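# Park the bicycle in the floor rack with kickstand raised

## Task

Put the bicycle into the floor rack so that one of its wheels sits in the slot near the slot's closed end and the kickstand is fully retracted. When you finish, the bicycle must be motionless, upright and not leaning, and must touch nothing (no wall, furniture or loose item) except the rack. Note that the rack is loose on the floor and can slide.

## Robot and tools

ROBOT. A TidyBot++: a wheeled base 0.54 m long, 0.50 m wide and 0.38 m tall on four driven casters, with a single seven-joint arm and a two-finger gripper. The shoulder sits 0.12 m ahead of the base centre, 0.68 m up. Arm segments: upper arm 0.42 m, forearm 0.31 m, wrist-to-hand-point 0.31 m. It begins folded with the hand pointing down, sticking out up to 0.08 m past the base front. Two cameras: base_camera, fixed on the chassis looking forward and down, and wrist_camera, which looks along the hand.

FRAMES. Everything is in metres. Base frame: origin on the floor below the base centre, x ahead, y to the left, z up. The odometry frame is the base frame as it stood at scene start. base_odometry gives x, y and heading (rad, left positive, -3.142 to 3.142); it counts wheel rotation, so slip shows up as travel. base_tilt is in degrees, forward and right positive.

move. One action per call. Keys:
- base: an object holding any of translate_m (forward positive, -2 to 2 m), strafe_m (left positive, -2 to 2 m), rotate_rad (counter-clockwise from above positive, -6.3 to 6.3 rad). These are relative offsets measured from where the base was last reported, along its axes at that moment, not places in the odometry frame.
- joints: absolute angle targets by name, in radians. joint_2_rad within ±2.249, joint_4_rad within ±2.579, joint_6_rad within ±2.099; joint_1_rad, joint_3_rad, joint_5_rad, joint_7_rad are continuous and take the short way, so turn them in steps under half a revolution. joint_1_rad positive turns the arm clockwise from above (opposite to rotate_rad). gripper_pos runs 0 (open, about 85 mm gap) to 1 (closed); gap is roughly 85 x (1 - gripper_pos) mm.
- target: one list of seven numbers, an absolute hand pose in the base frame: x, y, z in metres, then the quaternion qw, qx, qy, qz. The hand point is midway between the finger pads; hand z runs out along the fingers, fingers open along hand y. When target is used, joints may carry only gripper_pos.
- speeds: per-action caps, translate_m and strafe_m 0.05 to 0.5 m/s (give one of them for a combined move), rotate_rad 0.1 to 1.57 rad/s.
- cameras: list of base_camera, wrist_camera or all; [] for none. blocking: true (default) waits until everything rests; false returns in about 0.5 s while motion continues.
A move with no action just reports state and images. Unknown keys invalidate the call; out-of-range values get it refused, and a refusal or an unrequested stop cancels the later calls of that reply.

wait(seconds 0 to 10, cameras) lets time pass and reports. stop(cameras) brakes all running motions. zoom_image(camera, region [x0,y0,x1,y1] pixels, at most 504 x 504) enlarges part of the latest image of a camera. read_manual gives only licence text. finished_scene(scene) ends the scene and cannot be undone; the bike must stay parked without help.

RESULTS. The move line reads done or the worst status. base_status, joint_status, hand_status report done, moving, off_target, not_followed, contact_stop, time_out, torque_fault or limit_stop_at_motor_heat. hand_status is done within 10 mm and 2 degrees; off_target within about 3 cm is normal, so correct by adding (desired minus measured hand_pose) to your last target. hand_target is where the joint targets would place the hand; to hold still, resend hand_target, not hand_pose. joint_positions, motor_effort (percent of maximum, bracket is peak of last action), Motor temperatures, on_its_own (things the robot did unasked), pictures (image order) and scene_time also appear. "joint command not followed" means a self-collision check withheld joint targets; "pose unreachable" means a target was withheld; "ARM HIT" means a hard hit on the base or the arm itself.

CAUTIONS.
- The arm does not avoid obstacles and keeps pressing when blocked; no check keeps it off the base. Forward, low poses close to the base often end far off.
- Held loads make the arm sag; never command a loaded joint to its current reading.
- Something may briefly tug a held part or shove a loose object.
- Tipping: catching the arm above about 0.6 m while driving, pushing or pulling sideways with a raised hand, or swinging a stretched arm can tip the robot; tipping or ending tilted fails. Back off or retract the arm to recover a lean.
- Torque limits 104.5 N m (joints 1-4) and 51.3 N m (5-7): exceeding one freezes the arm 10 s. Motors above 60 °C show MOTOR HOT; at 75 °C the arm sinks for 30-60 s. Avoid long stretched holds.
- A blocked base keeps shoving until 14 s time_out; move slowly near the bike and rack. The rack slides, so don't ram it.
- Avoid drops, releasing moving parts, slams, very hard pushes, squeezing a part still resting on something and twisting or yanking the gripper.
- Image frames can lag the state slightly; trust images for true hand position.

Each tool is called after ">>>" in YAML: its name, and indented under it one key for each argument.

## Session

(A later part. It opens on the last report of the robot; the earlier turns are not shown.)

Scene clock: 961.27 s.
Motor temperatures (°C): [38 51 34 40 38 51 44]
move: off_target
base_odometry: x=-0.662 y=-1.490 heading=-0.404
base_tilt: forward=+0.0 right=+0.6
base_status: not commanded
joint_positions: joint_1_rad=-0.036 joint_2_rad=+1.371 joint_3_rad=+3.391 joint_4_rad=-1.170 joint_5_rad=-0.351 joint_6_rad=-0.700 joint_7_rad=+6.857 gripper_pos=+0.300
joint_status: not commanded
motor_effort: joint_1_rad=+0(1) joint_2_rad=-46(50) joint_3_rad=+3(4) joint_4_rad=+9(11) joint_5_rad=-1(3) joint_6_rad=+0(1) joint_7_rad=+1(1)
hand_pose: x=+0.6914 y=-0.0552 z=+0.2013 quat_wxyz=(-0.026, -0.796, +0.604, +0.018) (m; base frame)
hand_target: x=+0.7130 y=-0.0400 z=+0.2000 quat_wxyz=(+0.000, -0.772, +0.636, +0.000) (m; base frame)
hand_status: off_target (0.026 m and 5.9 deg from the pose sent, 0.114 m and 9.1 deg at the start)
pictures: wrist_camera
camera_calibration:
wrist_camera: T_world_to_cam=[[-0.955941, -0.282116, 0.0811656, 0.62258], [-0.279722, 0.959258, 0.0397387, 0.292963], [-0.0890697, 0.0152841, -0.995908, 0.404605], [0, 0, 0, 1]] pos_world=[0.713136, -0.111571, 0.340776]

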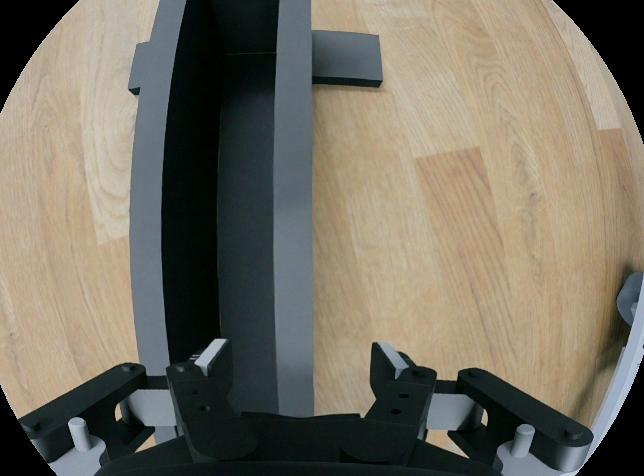

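>>> move:
  target: [0.716, -0.04, 0.122, 0, 0.7716, -0.6361, 0]

Scene clock: 962.77 s.
Motor temperatures (°C): [38 51 34 40 38 51 44]
move: off_target
base_odometry: x=-0.662 y=-1.490 heading=-0.404
base_tilt: forward=+0.0 right=+0.6
base_status: not commanded
joint_positions: joint_1_rad=-0.034 joint_2_rad=+1.468 joint_3_rad=+3.395 joint_4_rad=-1.030 joint_5_rad=-0.351 joint_6_rad=-0.703 joint_7_rad=+6.827 gripper_pos=+0.300
joint_status: not commanded
motor_effort: joint_1_rad=-2(4) joint_2_rad=-31(47) joint_3_rad=-1(4) joint_4_rad=+15(16) joint_5_rad=-5(8) joint_6_rad=+13(16) joint_7_rad=+1(1)
hand_pose: x=+0.7205 y=-0.0545 z=+0.1680 quat_wxyz=(-0.018, -0.797, +0.604, +0.001) (m; base frame)
hand_target: x=+0.7160 y=-0.0400 z=+0.1220 quat_wxyz=(+0.000, -0.772, +0.636, +0.000) (m; base frame)
hand_status: off_target (0.048 m and 5.1 deg from the pose sent, 0.084 m and 5.9 deg at the start)
pictures: base_camera, wrist_camera
camera_calibration:
wrist_camera: T_world_to_cam=[[-0.957932, -0.282945, 0.0480342, 0.660199], [-0.282216, 0.95911, 0.0214866, 0.3066], [-0.0521497, 0.00702667, -0.998615, 0.347459], [0, 0, 0, 1]] pos_world=[0.737073, -0.109705, 0.308678]

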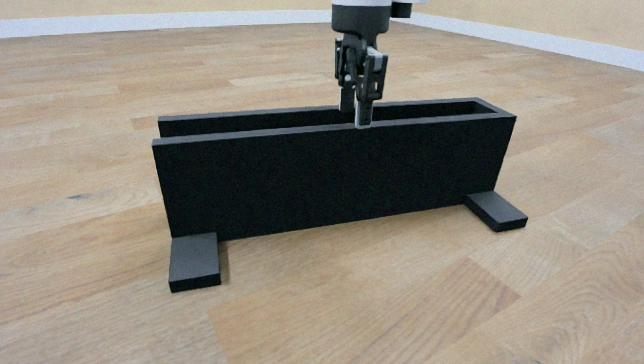

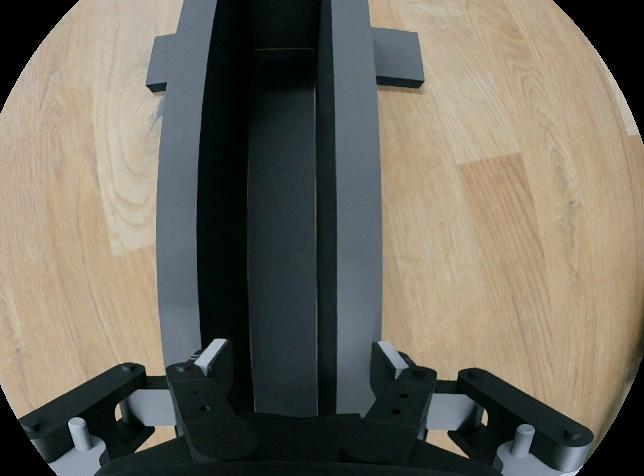

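>>> move:
  target: [0.700, -0.04, 0.19, 0, 0.7716, -0.6361, 0]
  cameras: ["wrist_camera"]

Scene clock: 964.37 s.
Motor temperatures (°C): [38 51 34 40 38 51 44]
move: off_target
base_odometry: x=-0.662 y=-1.490 heading=-0.404
base_tilt: forward=+0.0 right=+0.6
base_status: not commanded
joint_positions: joint_1_rad=-0.039 joint_2_rad=+1.401 joint_3_rad=+3.395 joint_4_rad=-1.200 joint_5_rad=-0.377 joint_6_rad=-0.628 joint_7_rad=+6.827 gripper_pos=+0.300
joint_status: not commanded
motor_effort: joint_1_rad=+0(1) joint_2_rad=-46(47) joint_3_rad=+3(4) joint_4_rad=+8(14) joint_5_rad=+0(4) joint_6_rad=+0(12) joint_7_rad=+1(1)
hand_pose: x=+0.6823 y=-0.0597 z=+0.1786 quat_wxyz=(-0.027, -0.779, +0.626, +0.009) (m; base frame)
hand_target: x=+0.7000 y=-0.0400 z=+0.1900 quat_wxyz=(+0.000, -0.772, +0.636, +0.000) (m; base frame)
hand_status: off_target (0.029 m and 3.5 deg from the pose sent, 0.033 m and 5.1 deg at the start)
pictures: wrist_camera
camera_calibration:
wrist_camera: T_world_to_cam=[[-0.970897, -0.229032, 0.0700237, 0.62985], [-0.228036, 0.973404, 0.0220065, 0.264361], [-0.0732015, 0.00539813, -0.997303, 0.370123], [0, 0, 0, 1]] pos_world=[0.698897, -0.115073, 0.319203]

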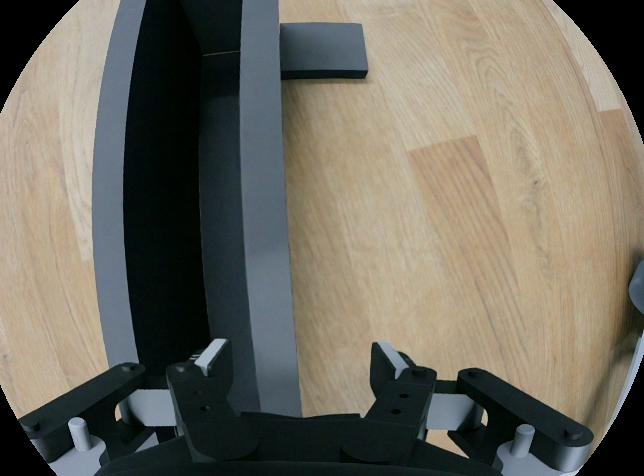

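>>> move:
  target: [0.709, -0.04, 0.16, 0, 0.7826, -0.6225, 0]
  cameras: ["wrist_camera"]

Scene clock: 965.40 s.
Motor temperatures (°C): [38 51 34 40 38 51 44]
move: off_target
base_odometry: x=-0.662 y=-1.490 heading=-0.404
base_tilt: forward=+0.0 right=+0.6
base_status: not commanded
joint_positions: joint_1_rad=-0.039 joint_2_rad=+1.432 joint_3_rad=+3.395 joint_4_rad=-1.121 joint_5_rad=-0.377 joint_6_rad=-0.628 joint_7_rad=+6.827 gripper_pos=+0.300
joint_status: not commanded
motor_effort: joint_1_rad=+0(1) joint_2_rad=-47(48) joint_3_rad=+3(4) joint_4_rad=+9(10) joint_5_rad=-1(2) joint_6_rad=+0(1) joint_7_rad=+1(1)
hand_pose: x=+0.7117 y=-0.0571 z=+0.1731 quat_wxyz=(-0.013, -0.785, +0.619, -0.010) (m; base frame)
hand_target: x=+0.7090 y=-0.0400 z=+0.1600 quat_wxyz=(+0.000, -0.783, +0.623, +0.000) (m; base frame)
hand_status: off_target (0.022 m and 1.9 deg from the pose sent, 0.038 m and 3.2 deg at the start)
pictures: wrist_camera
camera_calibration:
wrist_camera: T_world_to_cam=[[-0.968393, -0.24808, 0.0259016, 0.664138], [-0.247903, 0.968735, 0.00988128, 0.284672], [-0.0275431, 0.00314788, -0.999616, 0.334512], [0, 0, 0, 1]] pos_world=[0.722931, -0.112066, 0.314368]

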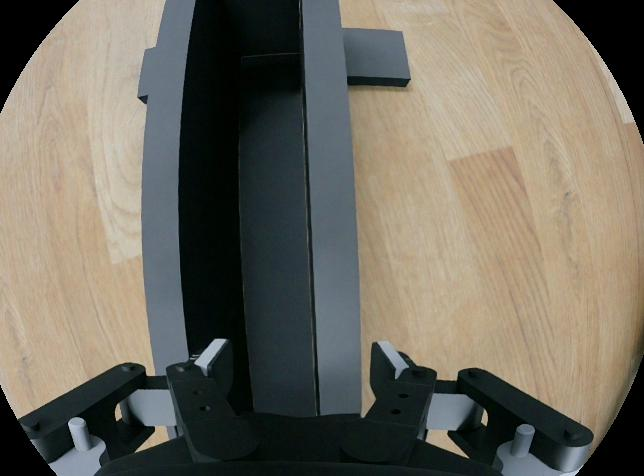

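>>> move:
  target: [0.694, -0.045, 0.175, 0, 0.7826, -0.6225, 0]
  cameras: ["wrist_camera"]

Scene clock: 966.40 s.
Motor temperatures (°C): [38 51 34 40 38 51 44]
move: off_target
base_odometry: x=-0.662 y=-1.490 heading=-0.404
base_tilt: forward=+0.0 right=+0.6
base_status: not commanded
joint_positions: joint_1_rad=-0.039 joint_2_rad=+1.422 joint_3_rad=+3.395 joint_4_rad=-1.203 joint_5_rad=-0.381 joint_6_rad=-0.616 joint_7_rad=+6.848 gripper_pos=+0.300
joint_status: not commanded
motor_effort: joint_1_rad=+0(1) joint_2_rad=-46(47) joint_3_rad=+3(3) joint_4_rad=+8(9) joint_5_rad=-1(2) joint_6_rad=+0(3) joint_7_rad=+1(1)
hand_pose: x=+0.6738 y=-0.0606 z=+0.1662 quat_wxyz=(-0.031, -0.785, +0.619, +0.013) (m; base frame)
hand_target: x=+0.6940 y=-0.0450 z=+0.1750 quat_wxyz=(+0.000, -0.783, +0.623, +0.000) (m; base frame)
hand_status: off_target (0.027 m and 3.9 deg from the pose sent, 0.022 m and 1.9 deg at the start)
pictures: wrist_camera
camera_calibration:
wrist_camera: T_world_to_cam=[[-0.965822, -0.245801, 0.0822742, 0.615782], [-0.244686, 0.969317, 0.0235311, 0.27436], [-0.0855337, 0.00259546, -0.996332, 0.365148], [0, 0, 0, 1]] pos_world=[0.6931, -0.11553, 0.30669]

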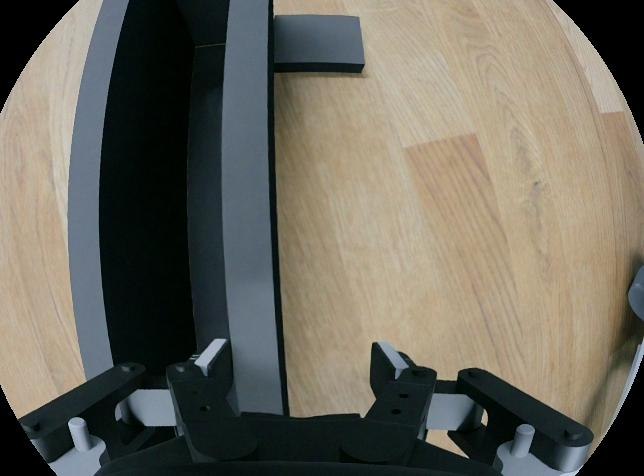

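>>> move:
  target: [0.700, -0.045, 0.150, 0, 0.7826, -0.6225, 0]
  cameras: ["wrist_camera"]

Scene clock: 967.33 s.
Motor temperatures (°C): [38 51 34 40 38 51 44]
move: off_target
base_odometry: x=-0.662 y=-1.490 heading=-0.404
base_tilt: forward=+0.0 right=+0.6
base_status: not commanded
joint_positions: joint_1_rad=-0.039 joint_2_rad=+1.445 joint_3_rad=+3.395 joint_4_rad=-1.144 joint_5_rad=-0.381 joint_6_rad=-0.616 joint_7_rad=+6.848 gripper_pos=+0.300
joint_status: not commanded
motor_effort: joint_1_rad=+0(1) joint_2_rad=-47(47) joint_3_rad=+3(3) joint_4_rad=+9(9) joint_5_rad=-2(2) joint_6_rad=+0(1) joint_7_rad=+0(1)
hand_pose: x=+0.6956 y=-0.0588 z=+0.1618 quat_wxyz=(-0.021, -0.789, +0.614, -0.001) (m; base frame)
hand_target: x=+0.7000 y=-0.0450 z=+0.1500 quat_wxyz=(+0.000, -0.783, +0.623, +0.000) (m; base frame)
hand_status: off_target (0.019 m and 2.7 deg from the pose sent, 0.035 m and 3.9 deg at the start)
pictures: wrist_camera
camera_calibration:
wrist_camera: T_world_to_cam=[[-0.964387, -0.259773, 0.0497621, 0.641023], [-0.25938, 0.965669, 0.0143254, 0.28952], [-0.051775, 0.000907921, -0.998658, 0.339355], [0, 0, 0, 1]] pos_world=[0.710859, -0.113368, 0.302854]

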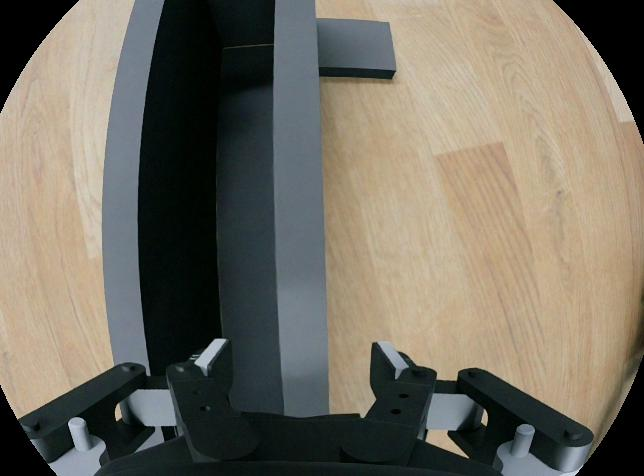

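>>> move:
  target: [0.694, -0.045, 0.120, 0, 0.7826, -0.6225, 0]
  cameras: ["wrist_camera"]

Scene clock: 968.27 s.
Motor temperatures (°C): [38 51 34 40 38 51 44]
move: off_target
base_odometry: x=-0.662 y=-1.490 heading=-0.404
base_tilt: forward=+0.0 right=+0.6
base_status: not commanded
joint_positions: joint_1_rad=-0.039 joint_2_rad=+1.510 joint_3_rad=+3.390 joint_4_rad=-1.115 joint_5_rad=-0.383 joint_6_rad=-0.594 joint_7_rad=+6.848 gripper_pos=+0.300
joint_status: not commanded
motor_effort: joint_1_rad=-1(1) joint_2_rad=-46(49) joint_3_rad=+3(4) joint_4_rad=+8(9) joint_5_rad=-1(2) joint_6_rad=+0(1) joint_7_rad=+1(1)
hand_pose: x=+0.6840 y=-0.0581 z=+0.1286 quat_wxyz=(-0.027, -0.791, +0.611, +0.004) (m; base frame)
hand_target: x=+0.6940 y=-0.0450 z=+0.1200 quat_wxyz=(+0.000, -0.783, +0.623, +0.000) (m; base frame)
hand_status: off_target (0.019 m and 3.6 deg from the pose sent, 0.044 m and 2.7 deg at the start)
pictures: wrist_camera
camera_calibration:
wrist_camera: T_world_to_cam=[[-0.961689, -0.266176, 0.0656085, 0.627429], [-0.265777, 0.963919, 0.0149003, 0.290518], [-0.0672074, -0.00310774, -0.997734, 0.315828], [0, 0, 0, 1]] pos_world=[0.701831, -0.112048, 0.269619]

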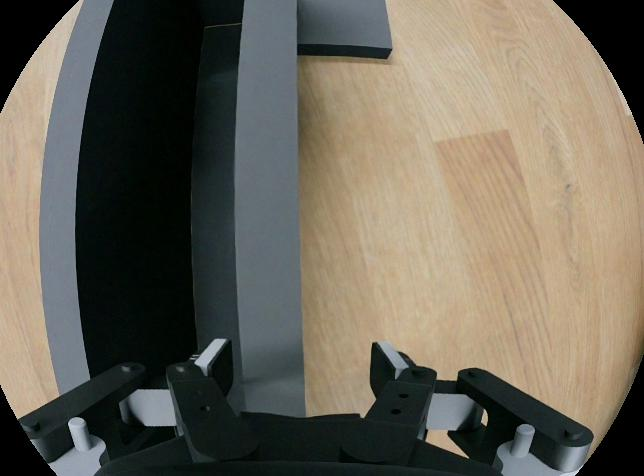

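Fingers are around the plate. Close.

>>> move:
  joints: {"gripper_pos":1.0}
  cameras: []

>>> move:
  target: [0.700, -0.045, 0.185, 0, 0.7826, -0.6225, 0]

Scene clock: 969.73 s.
Motor temperatures (°C): [38 51 34 40 38 51 44]
move: off_target
base_odometry: x=-0.662 y=-1.490 heading=-0.404
base_tilt: forward=+0.0 right=+0.6
base_status: not commanded
joint_positions: joint_1_rad=-0.039 joint_2_rad=+1.510 joint_3_rad=+3.386 joint_4_rad=-1.105 joint_5_rad=-0.387 joint_6_rad=-0.584 joint_7_rad=+6.853 gripper_pos=+0.804
joint_status: gripper_pos off_target (ended at +0.804, target +1.000)
motor_effort: joint_1_rad=+1(2) joint_2_rad=-43(46) joint_3_rad=+3(4) joint_4_rad=+8(9) joint_5_rad=-2(3) joint_6_rad=+0(3) joint_7_rad=+0(2)
hand_pose: x=+0.6927 y=-0.0556 z=+0.1298 quat_wxyz=(-0.020, -0.793, +0.609, -0.003) (m; base frame)
hand_target: x=+0.6940 y=-0.0450 z=+0.1200 quat_wxyz=(+0.000, -0.783, +0.623, +0.000) (m; base frame)
hand_status: not commanded
pictures: none
No camera images: "cameras" was empty.

Scene clock: 970.77 s.
Motor temperatures (°C): [38 51 34 40 38 51 44]
move: off_target
base_odometry: x=-0.662 y=-1.490 heading=-0.404
base_tilt: forward=+0.0 right=+0.7
base_status: not commanded
joint_positions: joint_1_rad=-0.039 joint_2_rad=+1.462 joint_3_rad=+3.385 joint_4_rad=-1.199 joint_5_rad=-0.387 joint_6_rad=-0.585 joint_7_rad=+6.853 gripper_pos=+0.804
joint_status: not commanded
motor_effort: joint_1_rad=+0(2) joint_2_rad=-55(56) joint_3_rad=+4(5) joint_4_rad=+9(11) joint_5_rad=-1(2) joint_6_rad=-1(4) joint_7_rad=+0(1)
hand_pose: x=+0.6638 y=-0.0581 z=+0.1435 quat_wxyz=(-0.033, -0.786, +0.617, +0.016) (m; base frame)
hand_target: x=+0.7000 y=-0.0450 z=+0.1850 quat_wxyz=(+0.000, -0.783, +0.623, +0.000) (m; base frame)
hand_status: off_target (0.057 m and 4.3 deg from the pose sent, 0.057 m and 3.0 deg at the start)
pictures: base_camera, wrist_camera
camera_calibration:
wrist_camera: T_world_to_cam=[[-0.964287, -0.249401, 0.0891607, 0.606339], [-0.248056, 0.968396, 0.0260404, 0.271771], [-0.0928373, 0.00299361, -0.995677, 0.346412], [0, 0, 0, 1]] pos_world=[0.684259, -0.112998, 0.283776]

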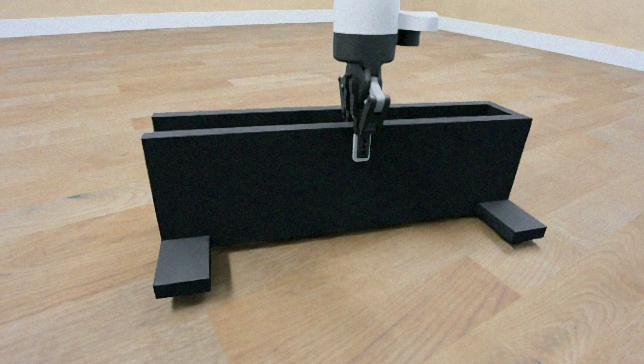

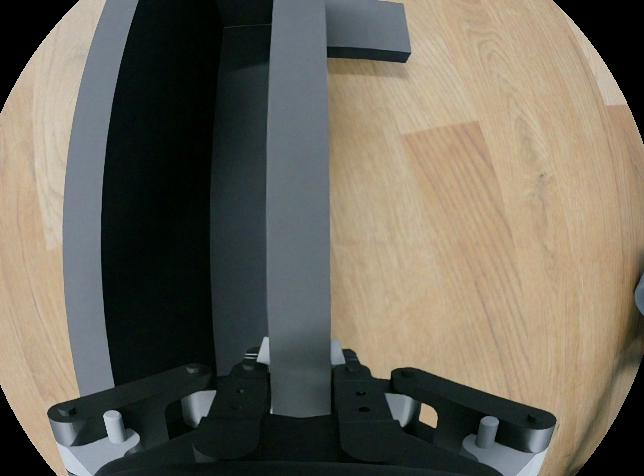

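>>> move:
  target: [0.700, -0.045, 0.200, 0, 0.7826, -0.6225, 0]
  base: {"translate_m":1.328,"strafe_m":-0.15}
  speeds: {"translate_m":0.35}
  cameras: ["base_camera"]

Scene clock: 975.83 s.
Motor temperatures (°C): [38 52 34 40 38 51 44]
move: off_target
base_odometry: x=+0.501 y=-2.150 heading=-0.404
base_tilt: forward=+0.0 right=+0.6
base_status: done
joint_positions: joint_1_rad=-0.040 joint_2_rad=+1.434 joint_3_rad=+3.386 joint_4_rad=-1.235 joint_5_rad=-0.387 joint_6_rad=-0.596 joint_7_rad=+6.853 gripper_pos=+0.804
joint_status: not commanded
motor_effort: joint_1_rad=+0(2) joint_2_rad=-57(57) joint_3_rad=+4(5) joint_4_rad=+10(13) joint_5_rad=+0(2) joint_6_rad=+0(2) joint_7_rad=+0(1)
hand_pose: x=+0.6554 y=-0.0570 z=+0.1551 quat_wxyz=(-0.036, -0.783, +0.620, +0.023) (m; base frame)
hand_target: x=+0.7000 y=-0.0450 z=+0.2000 quat_wxyz=(+0.000, -0.783, +0.623, +0.000) (m; base frame)
hand_status: off_target (0.064 m and 4.9 deg from the pose sent, 0.068 m and 4.3 deg at the start)
pictures: base_camera

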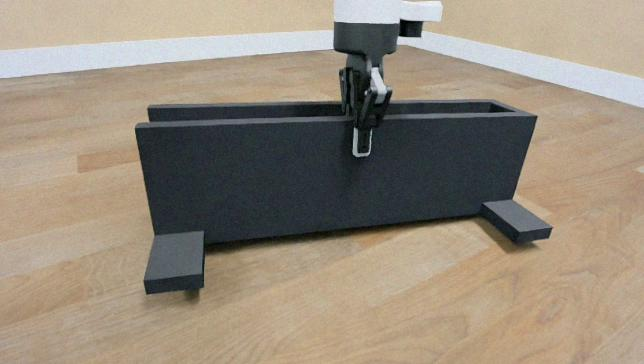

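>>> move:
  base: {"translate_m":0.0685,"strafe_m":1.341,"rotate_rad":2.55}
  speeds: {"translate_m":0.35,"rotate_rad":0.65}
  cameras: ["base_camera"]

Scene clock: 980.87 s.
Motor temperatures (°C): [38 52 34 40 38 51 44]
move: done
base_odometry: x=+1.091 y=-0.944 heading=+2.147
base_tilt: forward=+0.0 right=+0.6
base_status: done
joint_positions: joint_1_rad=-0.045 joint_2_rad=+1.433 joint_3_rad=+3.387 joint_4_rad=-1.233 joint_5_rad=-0.387 joint_6_rad=-0.596 joint_7_rad=+6.853 gripper_pos=+0.804
joint_status: not commanded
motor_effort: joint_1_rad=-1(12) joint_2_rad=-56(58) joint_3_rad=+3(8) joint_4_rad=+10(12) joint_5_rad=-1(4) joint_6_rad=+0(2) joint_7_rad=+0(1)
hand_pose: x=+0.6570 y=-0.0546 z=+0.1557 quat_wxyz=(-0.036, -0.785, +0.618, +0.022) (m; base frame)
hand_target: x=+0.7000 y=-0.0450 z=+0.2000 quat_wxyz=(+0.000, -0.783, +0.623, +0.000) (m; base frame)
hand_status: not commanded
pictures: base_camera

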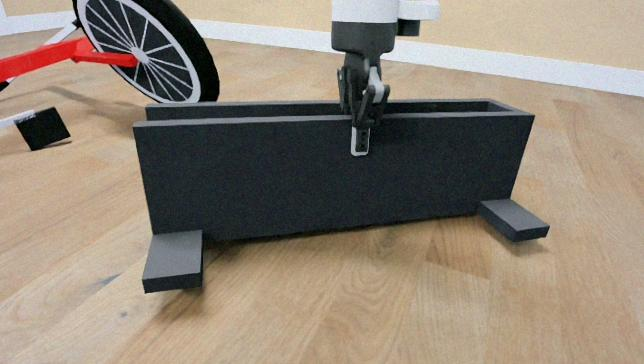

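>>> move:
  target: [0.694, -0.045, 0.128, 0, 0.7826, -0.6225, 0]
  cameras: []

>>> move:
  joints: {"gripper_pos":0.3}
  cameras: []

>>> move:
  target: [0.67, -0.045, 0.32, 0, 0.7826, -0.6225, 0]

Scene clock: 982.37 s.
Motor temperatures (°C): [38 52 34 40 38 51 44]
move: off_target
base_odometry: x=+1.091 y=-0.944 heading=+2.147
base_tilt: forward=+0.0 right=+0.6
base_status: not commanded
joint_positions: joint_1_rad=-0.042 joint_2_rad=+1.495 joint_3_rad=+3.386 joint_4_rad=-1.145 joint_5_rad=-0.391 joint_6_rad=-0.588 joint_7_rad=+6.853 gripper_pos=+0.804
joint_status: not commanded
motor_effort: joint_1_rad=-1(3) joint_2_rad=-43(58) joint_3_rad=+2(6) joint_4_rad=+11(12) joint_5_rad=-1(2) joint_6_rad=+1(3) joint_7_rad=+1(2)
hand_pose: x=+0.6775 y=-0.0546 z=+0.1329 quat_wxyz=(-0.027, -0.790, +0.613, +0.008) (m; base frame)
hand_target: x=+0.6940 y=-0.0450 z=+0.1280 quat_wxyz=(+0.000, -0.783, +0.623, +0.000) (m; base frame)
hand_status: off_target (0.020 m and 3.5 deg from the pose sent, 0.047 m and 4.9 deg at the start)
pictures: none
No camera images: "cameras" was empty.

Scene clock: 983.30 s.
Motor temperatures (°C): [38 52 34 40 38 51 44]
move: done
base_odometry: x=+1.091 y=-0.944 heading=+2.147
base_tilt: forward=+0.0 right=+0.6
base_status: not commanded
joint_positions: joint_1_rad=-0.042 joint_2_rad=+1.496 joint_3_rad=+3.386 joint_4_rad=-1.133 joint_5_rad=-0.391 joint_6_rad=-0.587 joint_7_rad=+6.853 gripper_pos=+0.300
joint_status: all done
motor_effort: joint_1_rad=+0(1) joint_2_rad=-46(48) joint_3_rad=+3(3) joint_4_rad=+8(11) joint_5_rad=-1(2) joint_6_rad=+0(1) joint_7_rad=+1(2)
hand_pose: x=+0.6839 y=-0.0541 z=+0.1338 quat_wxyz=(-0.023, -0.791, +0.612, +0.004) (m; base frame)
hand_target: x=+0.6940 y=-0.0450 z=+0.1280 quat_wxyz=(+0.000, -0.783, +0.623, +0.000) (m; base frame)
hand_status: not commanded
pictures: none
No camera images: "cameras" was empty.

Scene clock: 984.97 s.
Motor temperatures (°C): [38 52 34 40 38 51 44]
move: off_target
base_odometry: x=+1.091 y=-0.944 heading=+2.147
base_tilt: forward=+0.0 right=+0.6
base_status: not commanded
joint_positions: joint_1_rad=-0.055 joint_2_rad=+1.087 joint_3_rad=+3.408 joint_4_rad=-1.444 joint_5_rad=-0.391 joint_6_rad=-0.624 joint_7_rad=+6.855 gripper_pos=+0.300
joint_status: not commanded
motor_effort: joint_1_rad=+0(0) joint_2_rad=-43(49) joint_3_rad=+3(4) joint_4_rad=+10(11) joint_5_rad=-2(2) joint_6_rad=+0(1) joint_7_rad=+1(1)
hand_pose: x=+0.6831 y=-0.0551 z=+0.3155 quat_wxyz=(+0.006, -0.770, +0.638, -0.018) (m; base frame)
hand_target: x=+0.6700 y=-0.0450 z=+0.3200 quat_wxyz=(+0.000, -0.783, +0.623, +0.000) (m; base frame)
hand_status: off_target (0.017 m and 3.2 deg from the pose sent, 0.187 m and 3.1 deg at the start)
pictures: base_camera, wrist_camera
camera_calibration:
wrist_camera: T_world_to_cam=[[-0.979662, -0.200094, -0.0149968, 0.656486], [-0.200379, 0.979497, 0.0208399, 0.238884], [0.0105194, 0.0234211, -0.99967, 0.451209], [0, 0, 0, 1]] pos_world=[0.686255, -0.113195, 0.455927]

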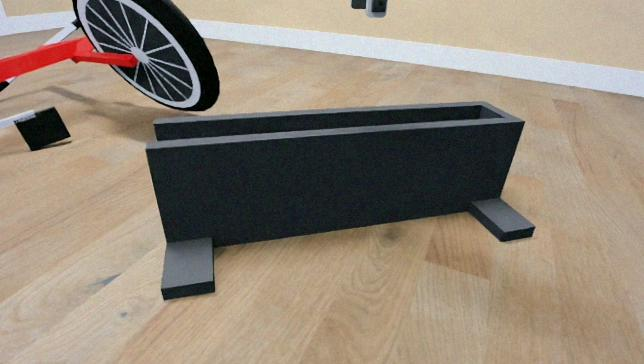

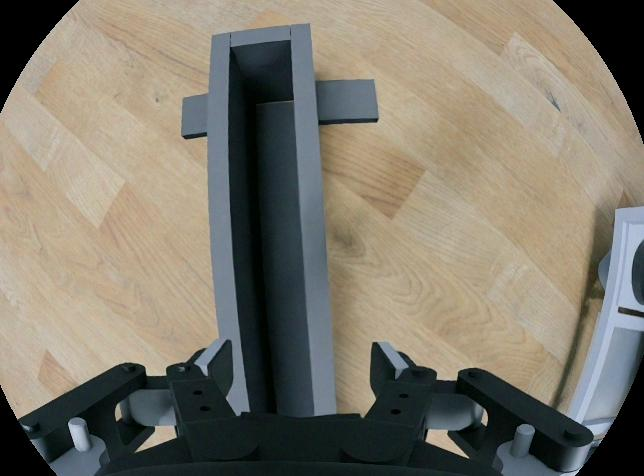

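>>> move:
  joints: {"joint_1_rad":0,"joint_2_rad":0.1,"joint_3_rad":3.14,"joint_4_rad":-1.8,"joint_5_rad":0,"joint_6_rad":-1.24,"joint_7_rad":6.25}
  base: {"translate_m":-0.392,"strafe_m":0.6,"rotate_rad":-2.147}
  speeds: {"rotate_rad":1.2}
  cameras: ["base_camera"]

Scene clock: 989.87 s.
Motor temperatures (°C): [38 52 34 40 38 51 44]
move: done
base_odometry: x=+0.801 y=-1.600 heading=+0.000
base_tilt: forward=+0.0 right=+0.6
base_status: done
joint_positions: joint_1_rad=-0.007 joint_2_rad=+0.117 joint_3_rad=+3.154 joint_4_rad=-1.787 joint_5_rad=-0.063 joint_6_rad=-1.196 joint_7_rad=+6.294 gripper_pos=+0.300
joint_status: all done
motor_effort: joint_1_rad=+0(3) joint_2_rad=-20(46) joint_3_rad=+0(5) joint_4_rad=+16(17) joint_5_rad=-1(5) joint_6_rad=+0(2) joint_7_rad=+0(2)
hand_pose: x=+0.4788 y=+0.0177 z=+0.6867 quat_wxyz=(+0.035, -0.701, +0.712, +0.005) (m; base frame)
hand_target: x=+0.4590 y=+0.0019 z=+0.6875 quat_wxyz=(+0.001, -0.696, +0.718, -0.001) (m; base frame)
hand_status: not commanded
pictures: base_camera

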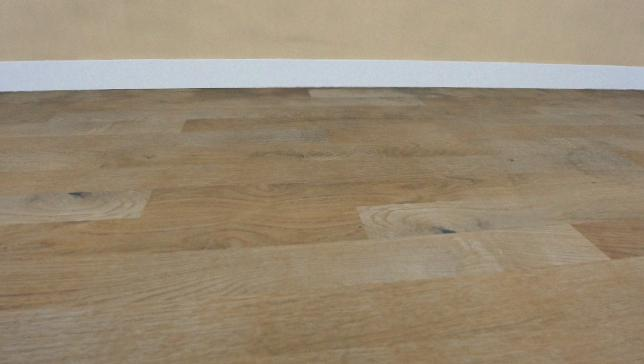

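>>> move:
  base: {"translate_m":-1.9,"strafe_m":0.15}
  cameras: []

>>> move:
  base: {"translate_m":0.05,"strafe_m":1.3}

Scene clock: 995.10 s.
Motor temperatures (°C): [38 52 34 40 38 51 44]
move: done
base_odometry: x=-1.099 y=-1.450 heading=-0.001
base_tilt: forward=+0.0 right=+0.6
base_status: done
joint_positions: joint_1_rad=-0.007 joint_2_rad=+0.113 joint_3_rad=+3.154 joint_4_rad=-1.790 joint_5_rad=-0.063 joint_6_rad=-1.201 joint_7_rad=+6.294 gripper_pos=+0.300
joint_status: not commanded
motor_effort: joint_1_rad=+0(1) joint_2_rad=-20(25) joint_3_rad=+0(1) joint_4_rad=+16(17) joint_5_rad=-1(3) joint_6_rad=+0(1) joint_7_rad=+1(1)
hand_pose: x=+0.4757 y=+0.0177 z=+0.6868 quat_wxyz=(+0.034, -0.701, +0.712, +0.007) (m; base frame)
hand_target: x=+0.4590 y=+0.0019 z=+0.6875 quat_wxyz=(+0.001, -0.696, +0.718, -0.001) (m; base frame)
hand_status: not commanded
pictures: none
No camera images: "cameras" was empty.

Scene clock: 999.07 s.
Motor temperatures (°C): [38 51 34 40 38 51 44]
move: done
base_odometry: x=-1.048 y=-0.150 heading=+0.000
base_tilt: forward=+0.0 right=+0.6
base_status: done
joint_positions: joint_1_rad=-0.007 joint_2_rad=+0.113 joint_3_rad=+3.150 joint_4_rad=-1.790 joint_5_rad=-0.062 joint_6_rad=-1.201 joint_7_rad=+6.294 gripper_pos=+0.300
joint_status: not commanded
motor_effort: joint_1_rad=+0(3) joint_2_rad=-20(20) joint_3_rad=+0(3) joint_4_rad=+16(17) joint_5_rad=-2(3) joint_6_rad=+1(1) joint_7_rad=+1(1)
hand_pose: x=+0.4756 y=+0.0187 z=+0.6868 quat_wxyz=(+0.034, -0.702, +0.711, +0.007) (m; base frame)
hand_target: x=+0.4590 y=+0.0019 z=+0.6875 quat_wxyz=(+0.001, -0.696, +0.718, -0.001) (m; base frame)
hand_status: not commanded
pictures: base_camera, wrist_camera
camera_calibration:
wrist_camera: T_world_to_cam=[[-0.999777, -0.0029115, -0.0209387, 0.48343], [-0.00494204, 0.995215, 0.097588, -0.0286529], [0.0205543, 0.0976697, -0.995007, 0.813458], [0, 0, 0, 1]] pos_world=[0.46646, -0.0495269, 0.822315]

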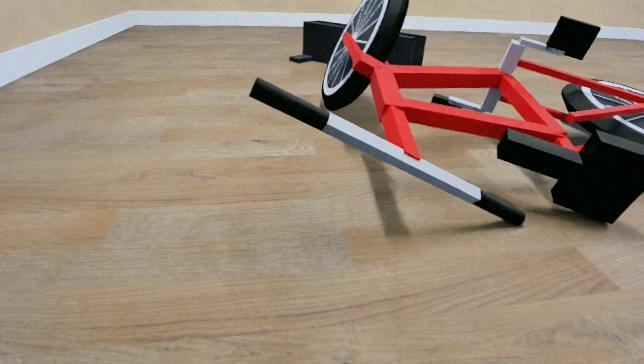

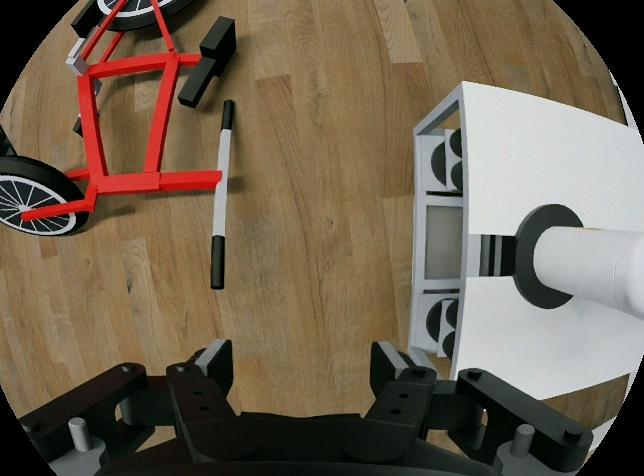

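>>> move:
  target: [0.672, -0.009, 0.31, 0, 0.7193, -0.6947, 0]
  cameras: []

>>> move:
  joints: {"gripper_pos":0.1}

Scene clock: 1001.90 s.
Motor temperatures (°C): [38 51 34 40 38 51 44]
move: off_target
base_odometry: x=-1.048 y=-0.150 heading=+0.000
base_tilt: forward=+0.0 right=+0.6
base_status: not commanded
joint_positions: joint_1_rad=-0.140 joint_2_rad=+1.083 joint_3_rad=+3.444 joint_4_rad=-1.465 joint_5_rad=-0.399 joint_6_rad=-0.712 joint_7_rad=+6.640 gripper_pos=+0.300
joint_status: not commanded
motor_effort: joint_1_rad=+0(1) joint_2_rad=-42(44) joint_3_rad=+4(4) joint_4_rad=+9(16) joint_5_rad=-1(3) joint_6_rad=+0(1) joint_7_rad=+1(1)
hand_pose: x=+0.6520 y=-0.0184 z=+0.3170 quat_wxyz=(-0.023, -0.717, +0.697, +0.017) (m; base frame)
hand_target: x=+0.6720 y=-0.0090 z=+0.3100 quat_wxyz=(+0.000, -0.719, +0.695, +0.000) (m; base frame)
hand_status: off_target (0.023 m and 3.3 deg from the pose sent, 0.426 m and 4.8 deg at the start)
pictures: none
No camera images: "cameras" was empty.

Scene clock: 1002.53 s.
Motor temperatures (°C): [38 51 34 40 38 51 44]
move: done
base_odometry: x=-1.048 y=-0.150 heading=+0.000
base_tilt: forward=+0.0 right=+0.6
base_status: not commanded
joint_positions: joint_1_rad=-0.140 joint_2_rad=+1.083 joint_3_rad=+3.444 joint_4_rad=-1.465 joint_5_rad=-0.400 joint_6_rad=-0.709 joint_7_rad=+6.642 gripper_pos=+0.100
joint_status: all done
motor_effort: joint_1_rad=+0(0) joint_2_rad=-42(43) joint_3_rad=+3(4) joint_4_rad=+9(9) joint_5_rad=-1(2) joint_6_rad=-1(1) joint_7_rad=+1(1)
hand_pose: x=+0.6529 y=-0.0184 z=+0.3170 quat_wxyz=(-0.022, -0.717, +0.697, +0.016) (m; base frame)
hand_target: x=+0.6720 y=-0.0090 z=+0.3100 quat_wxyz=(+0.000, -0.719, +0.695, +0.000) (m; base frame)
hand_status: not commanded
pictures: base_camera, wrist_camera
camera_calibration:
wrist_camera: T_world_to_cam=[[-0.996531, -0.0433754, 0.0710191, 0.620914], [-0.0410021, 0.998562, 0.0345417, 0.0888436], [-0.0724153, 0.0315099, -0.996877, 0.50563], [0, 0, 0, 1]] pos_world=[0.659018, -0.0777158, 0.456885]

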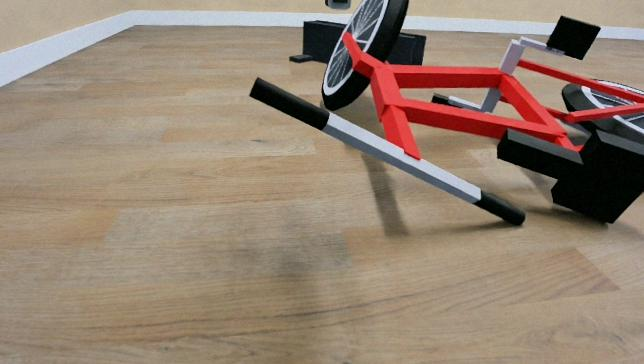

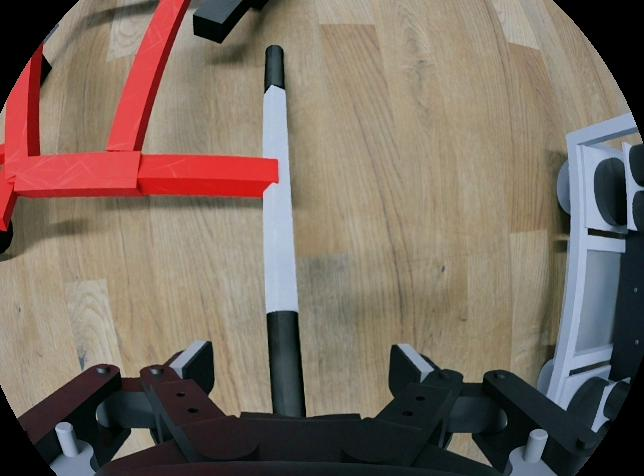

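>>> move:
  target: [0.678, -0.002, 0.20, 0, 0.7193, -0.6947, 0]
  cameras: ["wrist_camera"]

Scene clock: 1004.20 s.
Motor temperatures (°C): [38 51 34 40 38 51 44]
move: off_target
base_odometry: x=-1.048 y=-0.150 heading=+0.000
base_tilt: forward=+0.0 right=+0.6
base_status: not commanded
joint_positions: joint_1_rad=-0.140 joint_2_rad=+1.326 joint_3_rad=+3.441 joint_4_rad=-1.339 joint_5_rad=-0.470 joint_6_rad=-0.602 joint_7_rad=+6.664 gripper_pos=+0.100
joint_status: not commanded
motor_effort: joint_1_rad=+0(1) joint_2_rad=-44(48) joint_3_rad=+4(4) joint_4_rad=+7(9) joint_5_rad=+0(2) joint_6_rad=+0(1) joint_7_rad=+1(1)
hand_pose: x=+0.6583 y=-0.0224 z=+0.2034 quat_wxyz=(-0.032, -0.718, +0.695, +0.009) (m; base frame)
hand_target: x=+0.6780 y=-0.0020 z=+0.2000 quat_wxyz=(+0.000, -0.719, +0.695, +0.000) (m; base frame)
hand_status: off_target (0.029 m and 3.9 deg from the pose sent, 0.121 m and 3.1 deg at the start)
pictures: wrist_camera
camera_calibration:
wrist_camera: T_world_to_cam=[[-0.995928, -0.0469239, 0.0769717, 0.632418], [-0.0463075, 0.998879, 0.00977361, 0.105443], [-0.0773441, 0.00616945, -0.996985, 0.395533], [0, 0, 0, 1]] pos_world=[0.665318, -0.0780899, 0.344632]

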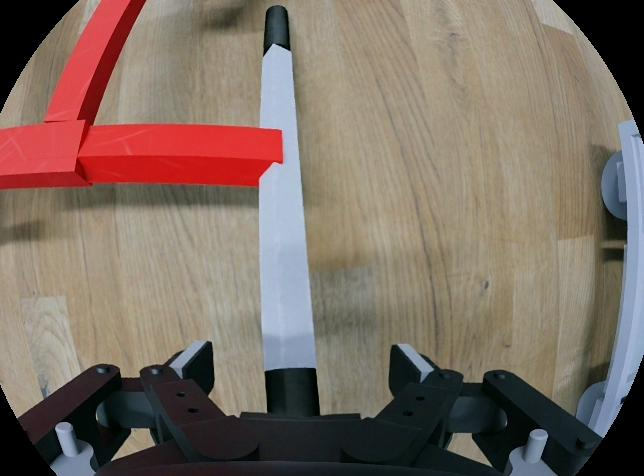

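>>> move:
  target: [0.684, 0.006, 0.168, 0, 0.7193, -0.6947, 0]
  cameras: ["wrist_camera","base_camera"]

Scene clock: 1005.20 s.
Motor temperatures (°C): [38 51 34 40 38 51 44]
move: off_target
base_odometry: x=-1.048 y=-0.150 heading=+0.000
base_tilt: forward=+0.0 right=+0.6
base_status: not commanded
joint_positions: joint_1_rad=-0.140 joint_2_rad=+1.389 joint_3_rad=+3.437 joint_4_rad=-1.261 joint_5_rad=-0.472 joint_6_rad=-0.593 joint_7_rad=+6.664 gripper_pos=+0.100
joint_status: not commanded
motor_effort: joint_1_rad=+0(1) joint_2_rad=-45(47) joint_3_rad=+4(4) joint_4_rad=+8(8) joint_5_rad=-1(2) joint_6_rad=+0(1) joint_7_rad=+0(1)
hand_pose: x=+0.6749 y=-0.0185 z=+0.1789 quat_wxyz=(-0.026, -0.726, +0.687, +0.001) (m; base frame)
hand_target: x=+0.6840 y=+0.0060 z=+0.1680 quat_wxyz=(+0.000, -0.719, +0.695, +0.000) (m; base frame)
hand_status: off_target (0.028 m and 3.2 deg from the pose sent, 0.052 m and 3.9 deg at the start)
pictures: base_camera, wrist_camera
camera_calibration:
wrist_camera: T_world_to_cam=[[-0.99604, -0.0683915, 0.0568096, 0.654326], [-0.0680659, 0.997652, 0.00764982, 0.117613], [-0.0571994, 0.00375273, -0.998356, 0.358965], [0, 0, 0, 1]] pos_world=[0.680273, -0.0739331, 0.320303]

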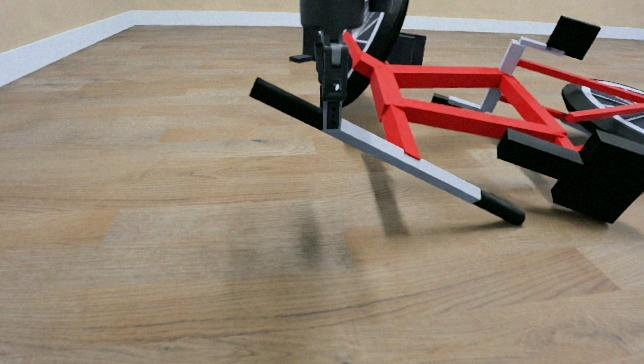

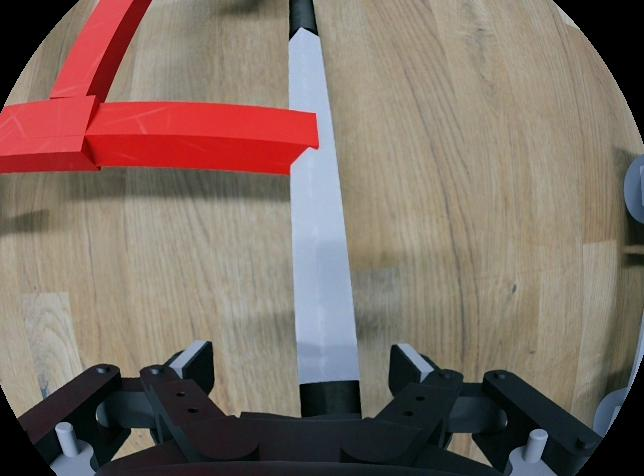

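>>> move:
  target: [0.676, 0.006, 0.155, 0, 0.7193, -0.6947, 0]
  cameras: ["wrist_camera","base_camera"]

Scene clock: 1005.97 s.
Motor temperatures (°C): [38 51 34 40 38 51 44]
move: off_target
base_odometry: x=-1.048 y=-0.150 heading=+0.000
base_tilt: forward=+0.0 right=+0.6
base_status: not commanded
joint_positions: joint_1_rad=-0.140 joint_2_rad=+1.405 joint_3_rad=+3.427 joint_4_rad=-1.263 joint_5_rad=-0.489 joint_6_rad=-0.558 joint_7_rad=+6.670 gripper_pos=+0.100
joint_status: not commanded
motor_effort: joint_1_rad=+0(1) joint_2_rad=-45(46) joint_3_rad=+3(4) joint_4_rad=+7(8) joint_5_rad=-1(2) joint_6_rad=+0(1) joint_7_rad=+1(1)
hand_pose: x=+0.6766 y=-0.0150 z=+0.1690 quat_wxyz=(-0.018, -0.724, +0.690, -0.004) (m; base frame)
hand_target: x=+0.6760 y=+0.0060 z=+0.1550 quat_wxyz=(+0.000, -0.719, +0.695, +0.000) (m; base frame)
hand_status: off_target (0.025 m and 2.3 deg from the pose sent, 0.034 m and 3.2 deg at the start)
pictures: base_camera, wrist_camera
camera_calibration:
wrist_camera: T_world_to_cam=[[-0.997288, -0.0628126, 0.0383529, 0.660885], [-0.0624693, 0.997996, 0.0100872, 0.110167], [-0.0389097, 0.00766394, -0.999213, 0.33709], [0, 0, 0, 1]] pos_world=[0.679091, -0.0710182, 0.310367]

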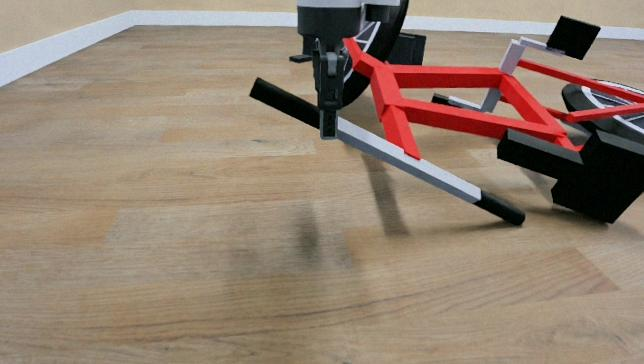

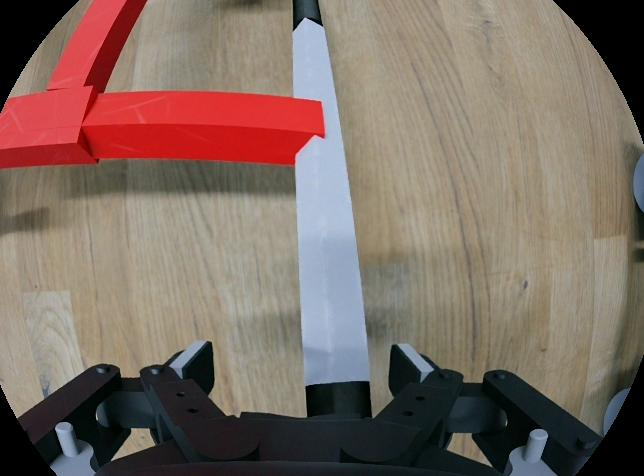

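>>> move:
  target: [0.668, 0.006, 0.155, 0, 0.7193, -0.6947, 0]
  cameras: ["wrist_camera"]

Scene clock: 1006.70 s.
Motor temperatures (°C): [38 51 34 40 38 51 44]
move: off_target
base_odometry: x=-1.048 y=-0.150 heading=+0.000
base_tilt: forward=+0.0 right=+0.6
base_status: not commanded
joint_positions: joint_1_rad=-0.140 joint_2_rad=+1.406 joint_3_rad=+3.425 joint_4_rad=-1.296 joint_5_rad=-0.506 joint_6_rad=-0.536 joint_7_rad=+6.684 gripper_pos=+0.100
joint_status: not commanded
motor_effort: joint_1_rad=+0(1) joint_2_rad=-44(46) joint_3_rad=+4(4) joint_4_rad=+7(8) joint_5_rad=-1(2) joint_6_rad=+0(1) joint_7_rad=+0(1)
hand_pose: x=+0.6640 y=-0.0164 z=+0.1638 quat_wxyz=(-0.021, -0.721, +0.693, -0.001) (m; base frame)
hand_target: x=+0.6680 y=+0.0060 z=+0.1550 quat_wxyz=(+0.000, -0.719, +0.695, +0.000) (m; base frame)
hand_status: off_target (0.024 m and 2.5 deg from the pose sent, 0.027 m and 2.3 deg at the start)
pictures: wrist_camera
camera_calibration:
wrist_camera: T_world_to_cam=[[-0.997398, -0.0538647, 0.04792, 0.647095], [-0.0534057, 0.998514, 0.0108085, 0.104656], [-0.048431, 0.00822114, -0.998793, 0.337631], [0, 0, 0, 1]] pos_world=[0.667352, -0.0724206, 0.305083]

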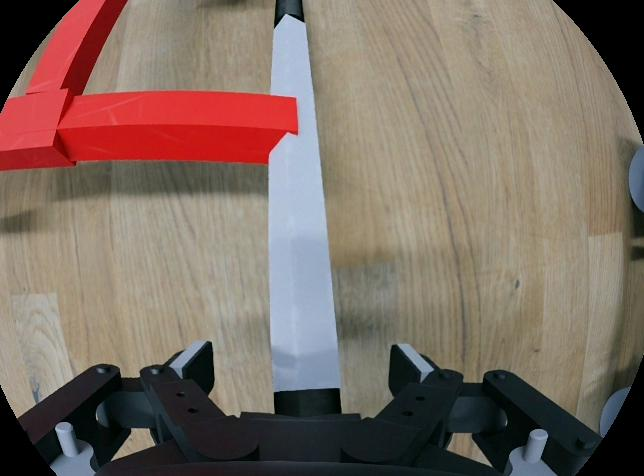

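Centred. Close.

>>> move:
  joints: {"gripper_pos":1.0}
  cameras: ["wrist_camera"]

Scene clock: 1007.77 s.
Motor temperatures (°C): [38 51 34 40 38 51 44]
move: off_target
base_odometry: x=-1.048 y=-0.150 heading=+0.000
base_tilt: forward=+0.0 right=+0.6
base_status: not commanded
joint_positions: joint_1_rad=-0.141 joint_2_rad=+1.406 joint_3_rad=+3.424 joint_4_rad=-1.299 joint_5_rad=-0.506 joint_6_rad=-0.534 joint_7_rad=+6.690 gripper_pos=+0.750
joint_status: gripper_pos off_target (ended at +0.750, target +1.000)
motor_effort: joint_1_rad=+0(1) joint_2_rad=-43(46) joint_3_rad=+3(5) joint_4_rad=+8(12) joint_5_rad=-3(3) joint_6_rad=+0(6) joint_7_rad=+0(1)
hand_pose: x=+0.6626 y=-0.0158 z=+0.1633 quat_wxyz=(-0.022, -0.723, +0.690, +0.000) (m; base frame)
hand_target: x=+0.6680 y=+0.0060 z=+0.1550 quat_wxyz=(+0.000, -0.719, +0.695, +0.000) (m; base frame)
hand_status: not commanded
pictures: wrist_camera
camera_calibration:
wrist_camera: T_world_to_cam=[[-0.99694, -0.060328, 0.0497065, 0.645073], [-0.059825, 0.998142, 0.0115483, 0.108115], [-0.0503108, 0.00853931, -0.998697, 0.338275], [0, 0, 0, 1]] pos_world=[0.666586, -0.071887, 0.304521]

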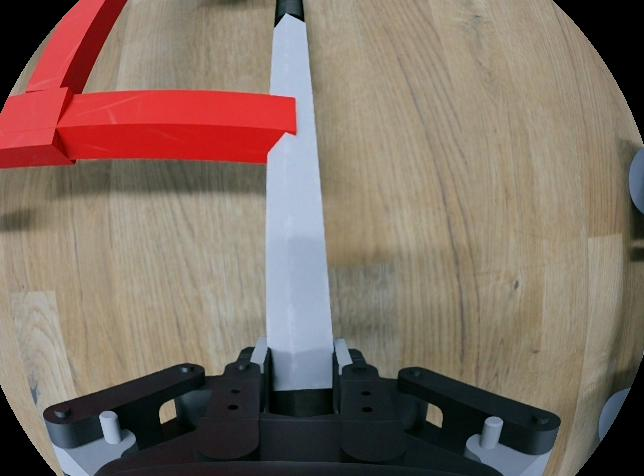

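>>> move:
  target: [0.69, 0.0, 0.33, 0, 0.7193, -0.6947, 0]
  base: {"translate_m":0.04}
  speeds: {"translate_m":0.1}
  cameras: ["base_camera"]

Scene clock: 1009.77 s.
Motor temperatures (°C): [38 51 34 40 38 51 44]
move: off_target
base_odometry: x=-1.008 y=-0.149 heading=+0.000
base_tilt: forward=+0.0 right=+0.6
base_status: done
joint_positions: joint_1_rad=-0.146 joint_2_rad=+1.194 joint_3_rad=+3.471 joint_4_rad=-1.381 joint_5_rad=-0.494 joint_6_rad=-0.666 joint_7_rad=+6.663 gripper_pos=+0.757
joint_status: not commanded
motor_effort: joint_1_rad=-5(7) joint_2_rad=-63(64) joint_3_rad=+3(5) joint_4_rad=+10(14) joint_5_rad=-1(6) joint_6_rad=-6(6) joint_7_rad=+1(3)
hand_pose: x=+0.6776 y=-0.0202 z=+0.2720 quat_wxyz=(-0.009, -0.705, +0.709, +0.003) (m; base frame)
hand_target: x=+0.6900 y=+0.0000 z=+0.3300 quat_wxyz=(+0.000, -0.719, +0.695, +0.000) (m; base frame)
hand_status: off_target (0.063 m and 2.6 deg from the pose sent, 0.170 m and 2.6 deg at the start)
pictures: base_camera

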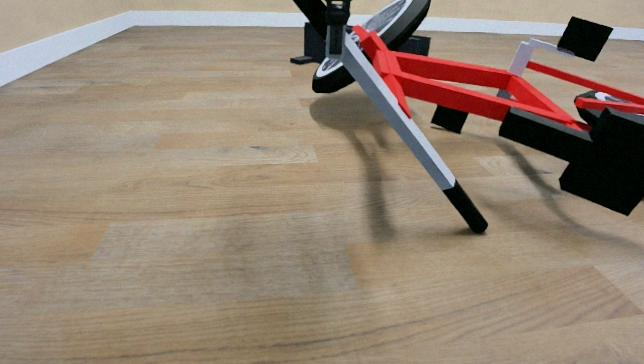

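>>> move:
  target: [0.668, 0.006, 0.155, 0, 0.7193, -0.6947, 0]
  base: {"translate_m":-0.04}
  speeds: {"translate_m":0.1}
  cameras: ["base_camera","wrist_camera"]

Scene clock: 1012.93 s.
Motor temperatures (°C): [38 51 34 40 38 51 44]
move: off_target
base_odometry: x=-1.048 y=-0.149 heading=+0.000
base_tilt: forward=+0.0 right=+0.6
base_status: done
joint_positions: joint_1_rad=-0.175 joint_2_rad=+1.398 joint_3_rad=+3.392 joint_4_rad=-1.279 joint_5_rad=-0.552 joint_6_rad=-0.513 joint_7_rad=+6.668 gripper_pos=+0.759
joint_status: not commanded
motor_effort: joint_1_rad=+4(7) joint_2_rad=-43(64) joint_3_rad=+7(10) joint_4_rad=+3(10) joint_5_rad=+3(5) joint_6_rad=-3(11) joint_7_rad=+3(3)
hand_pose: x=+0.6839 y=+0.0290 z=+0.1681 quat_wxyz=(+0.013, -0.717, +0.697, -0.001) (m; base frame)
hand_target: x=+0.6680 y=+0.0060 z=+0.1550 quat_wxyz=(+0.000, -0.719, +0.695, +0.000) (m; base frame)
hand_status: off_target (0.031 m and 1.5 deg from the pose sent, 0.120 m and 2.6 deg at the start)
pictures: base_camera, wrist_camera
camera_calibration:
wrist_camera: T_world_to_cam=[[-0.999012, -0.0443451, -0.00295638, 0.678558], [-0.0444414, 0.997401, 0.0567084, 0.0465522], [0.000433952, 0.0567838, -0.998386, 0.307669], [0, 0, 0, 1]] pos_world=[0.679823, -0.0338112, 0.306539]

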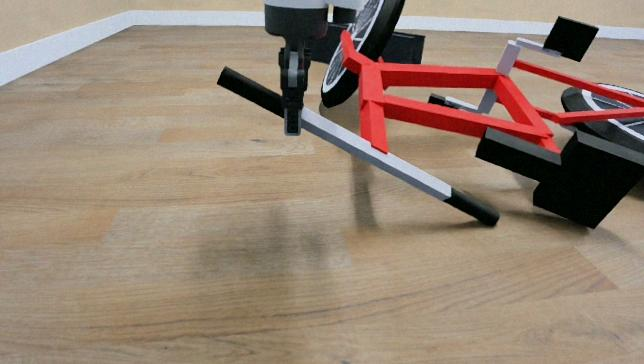

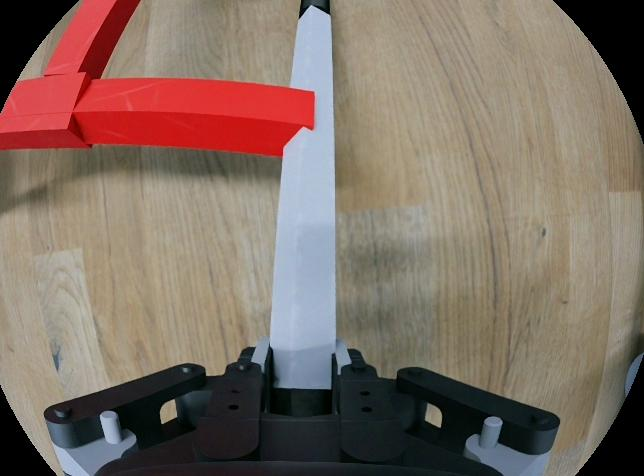

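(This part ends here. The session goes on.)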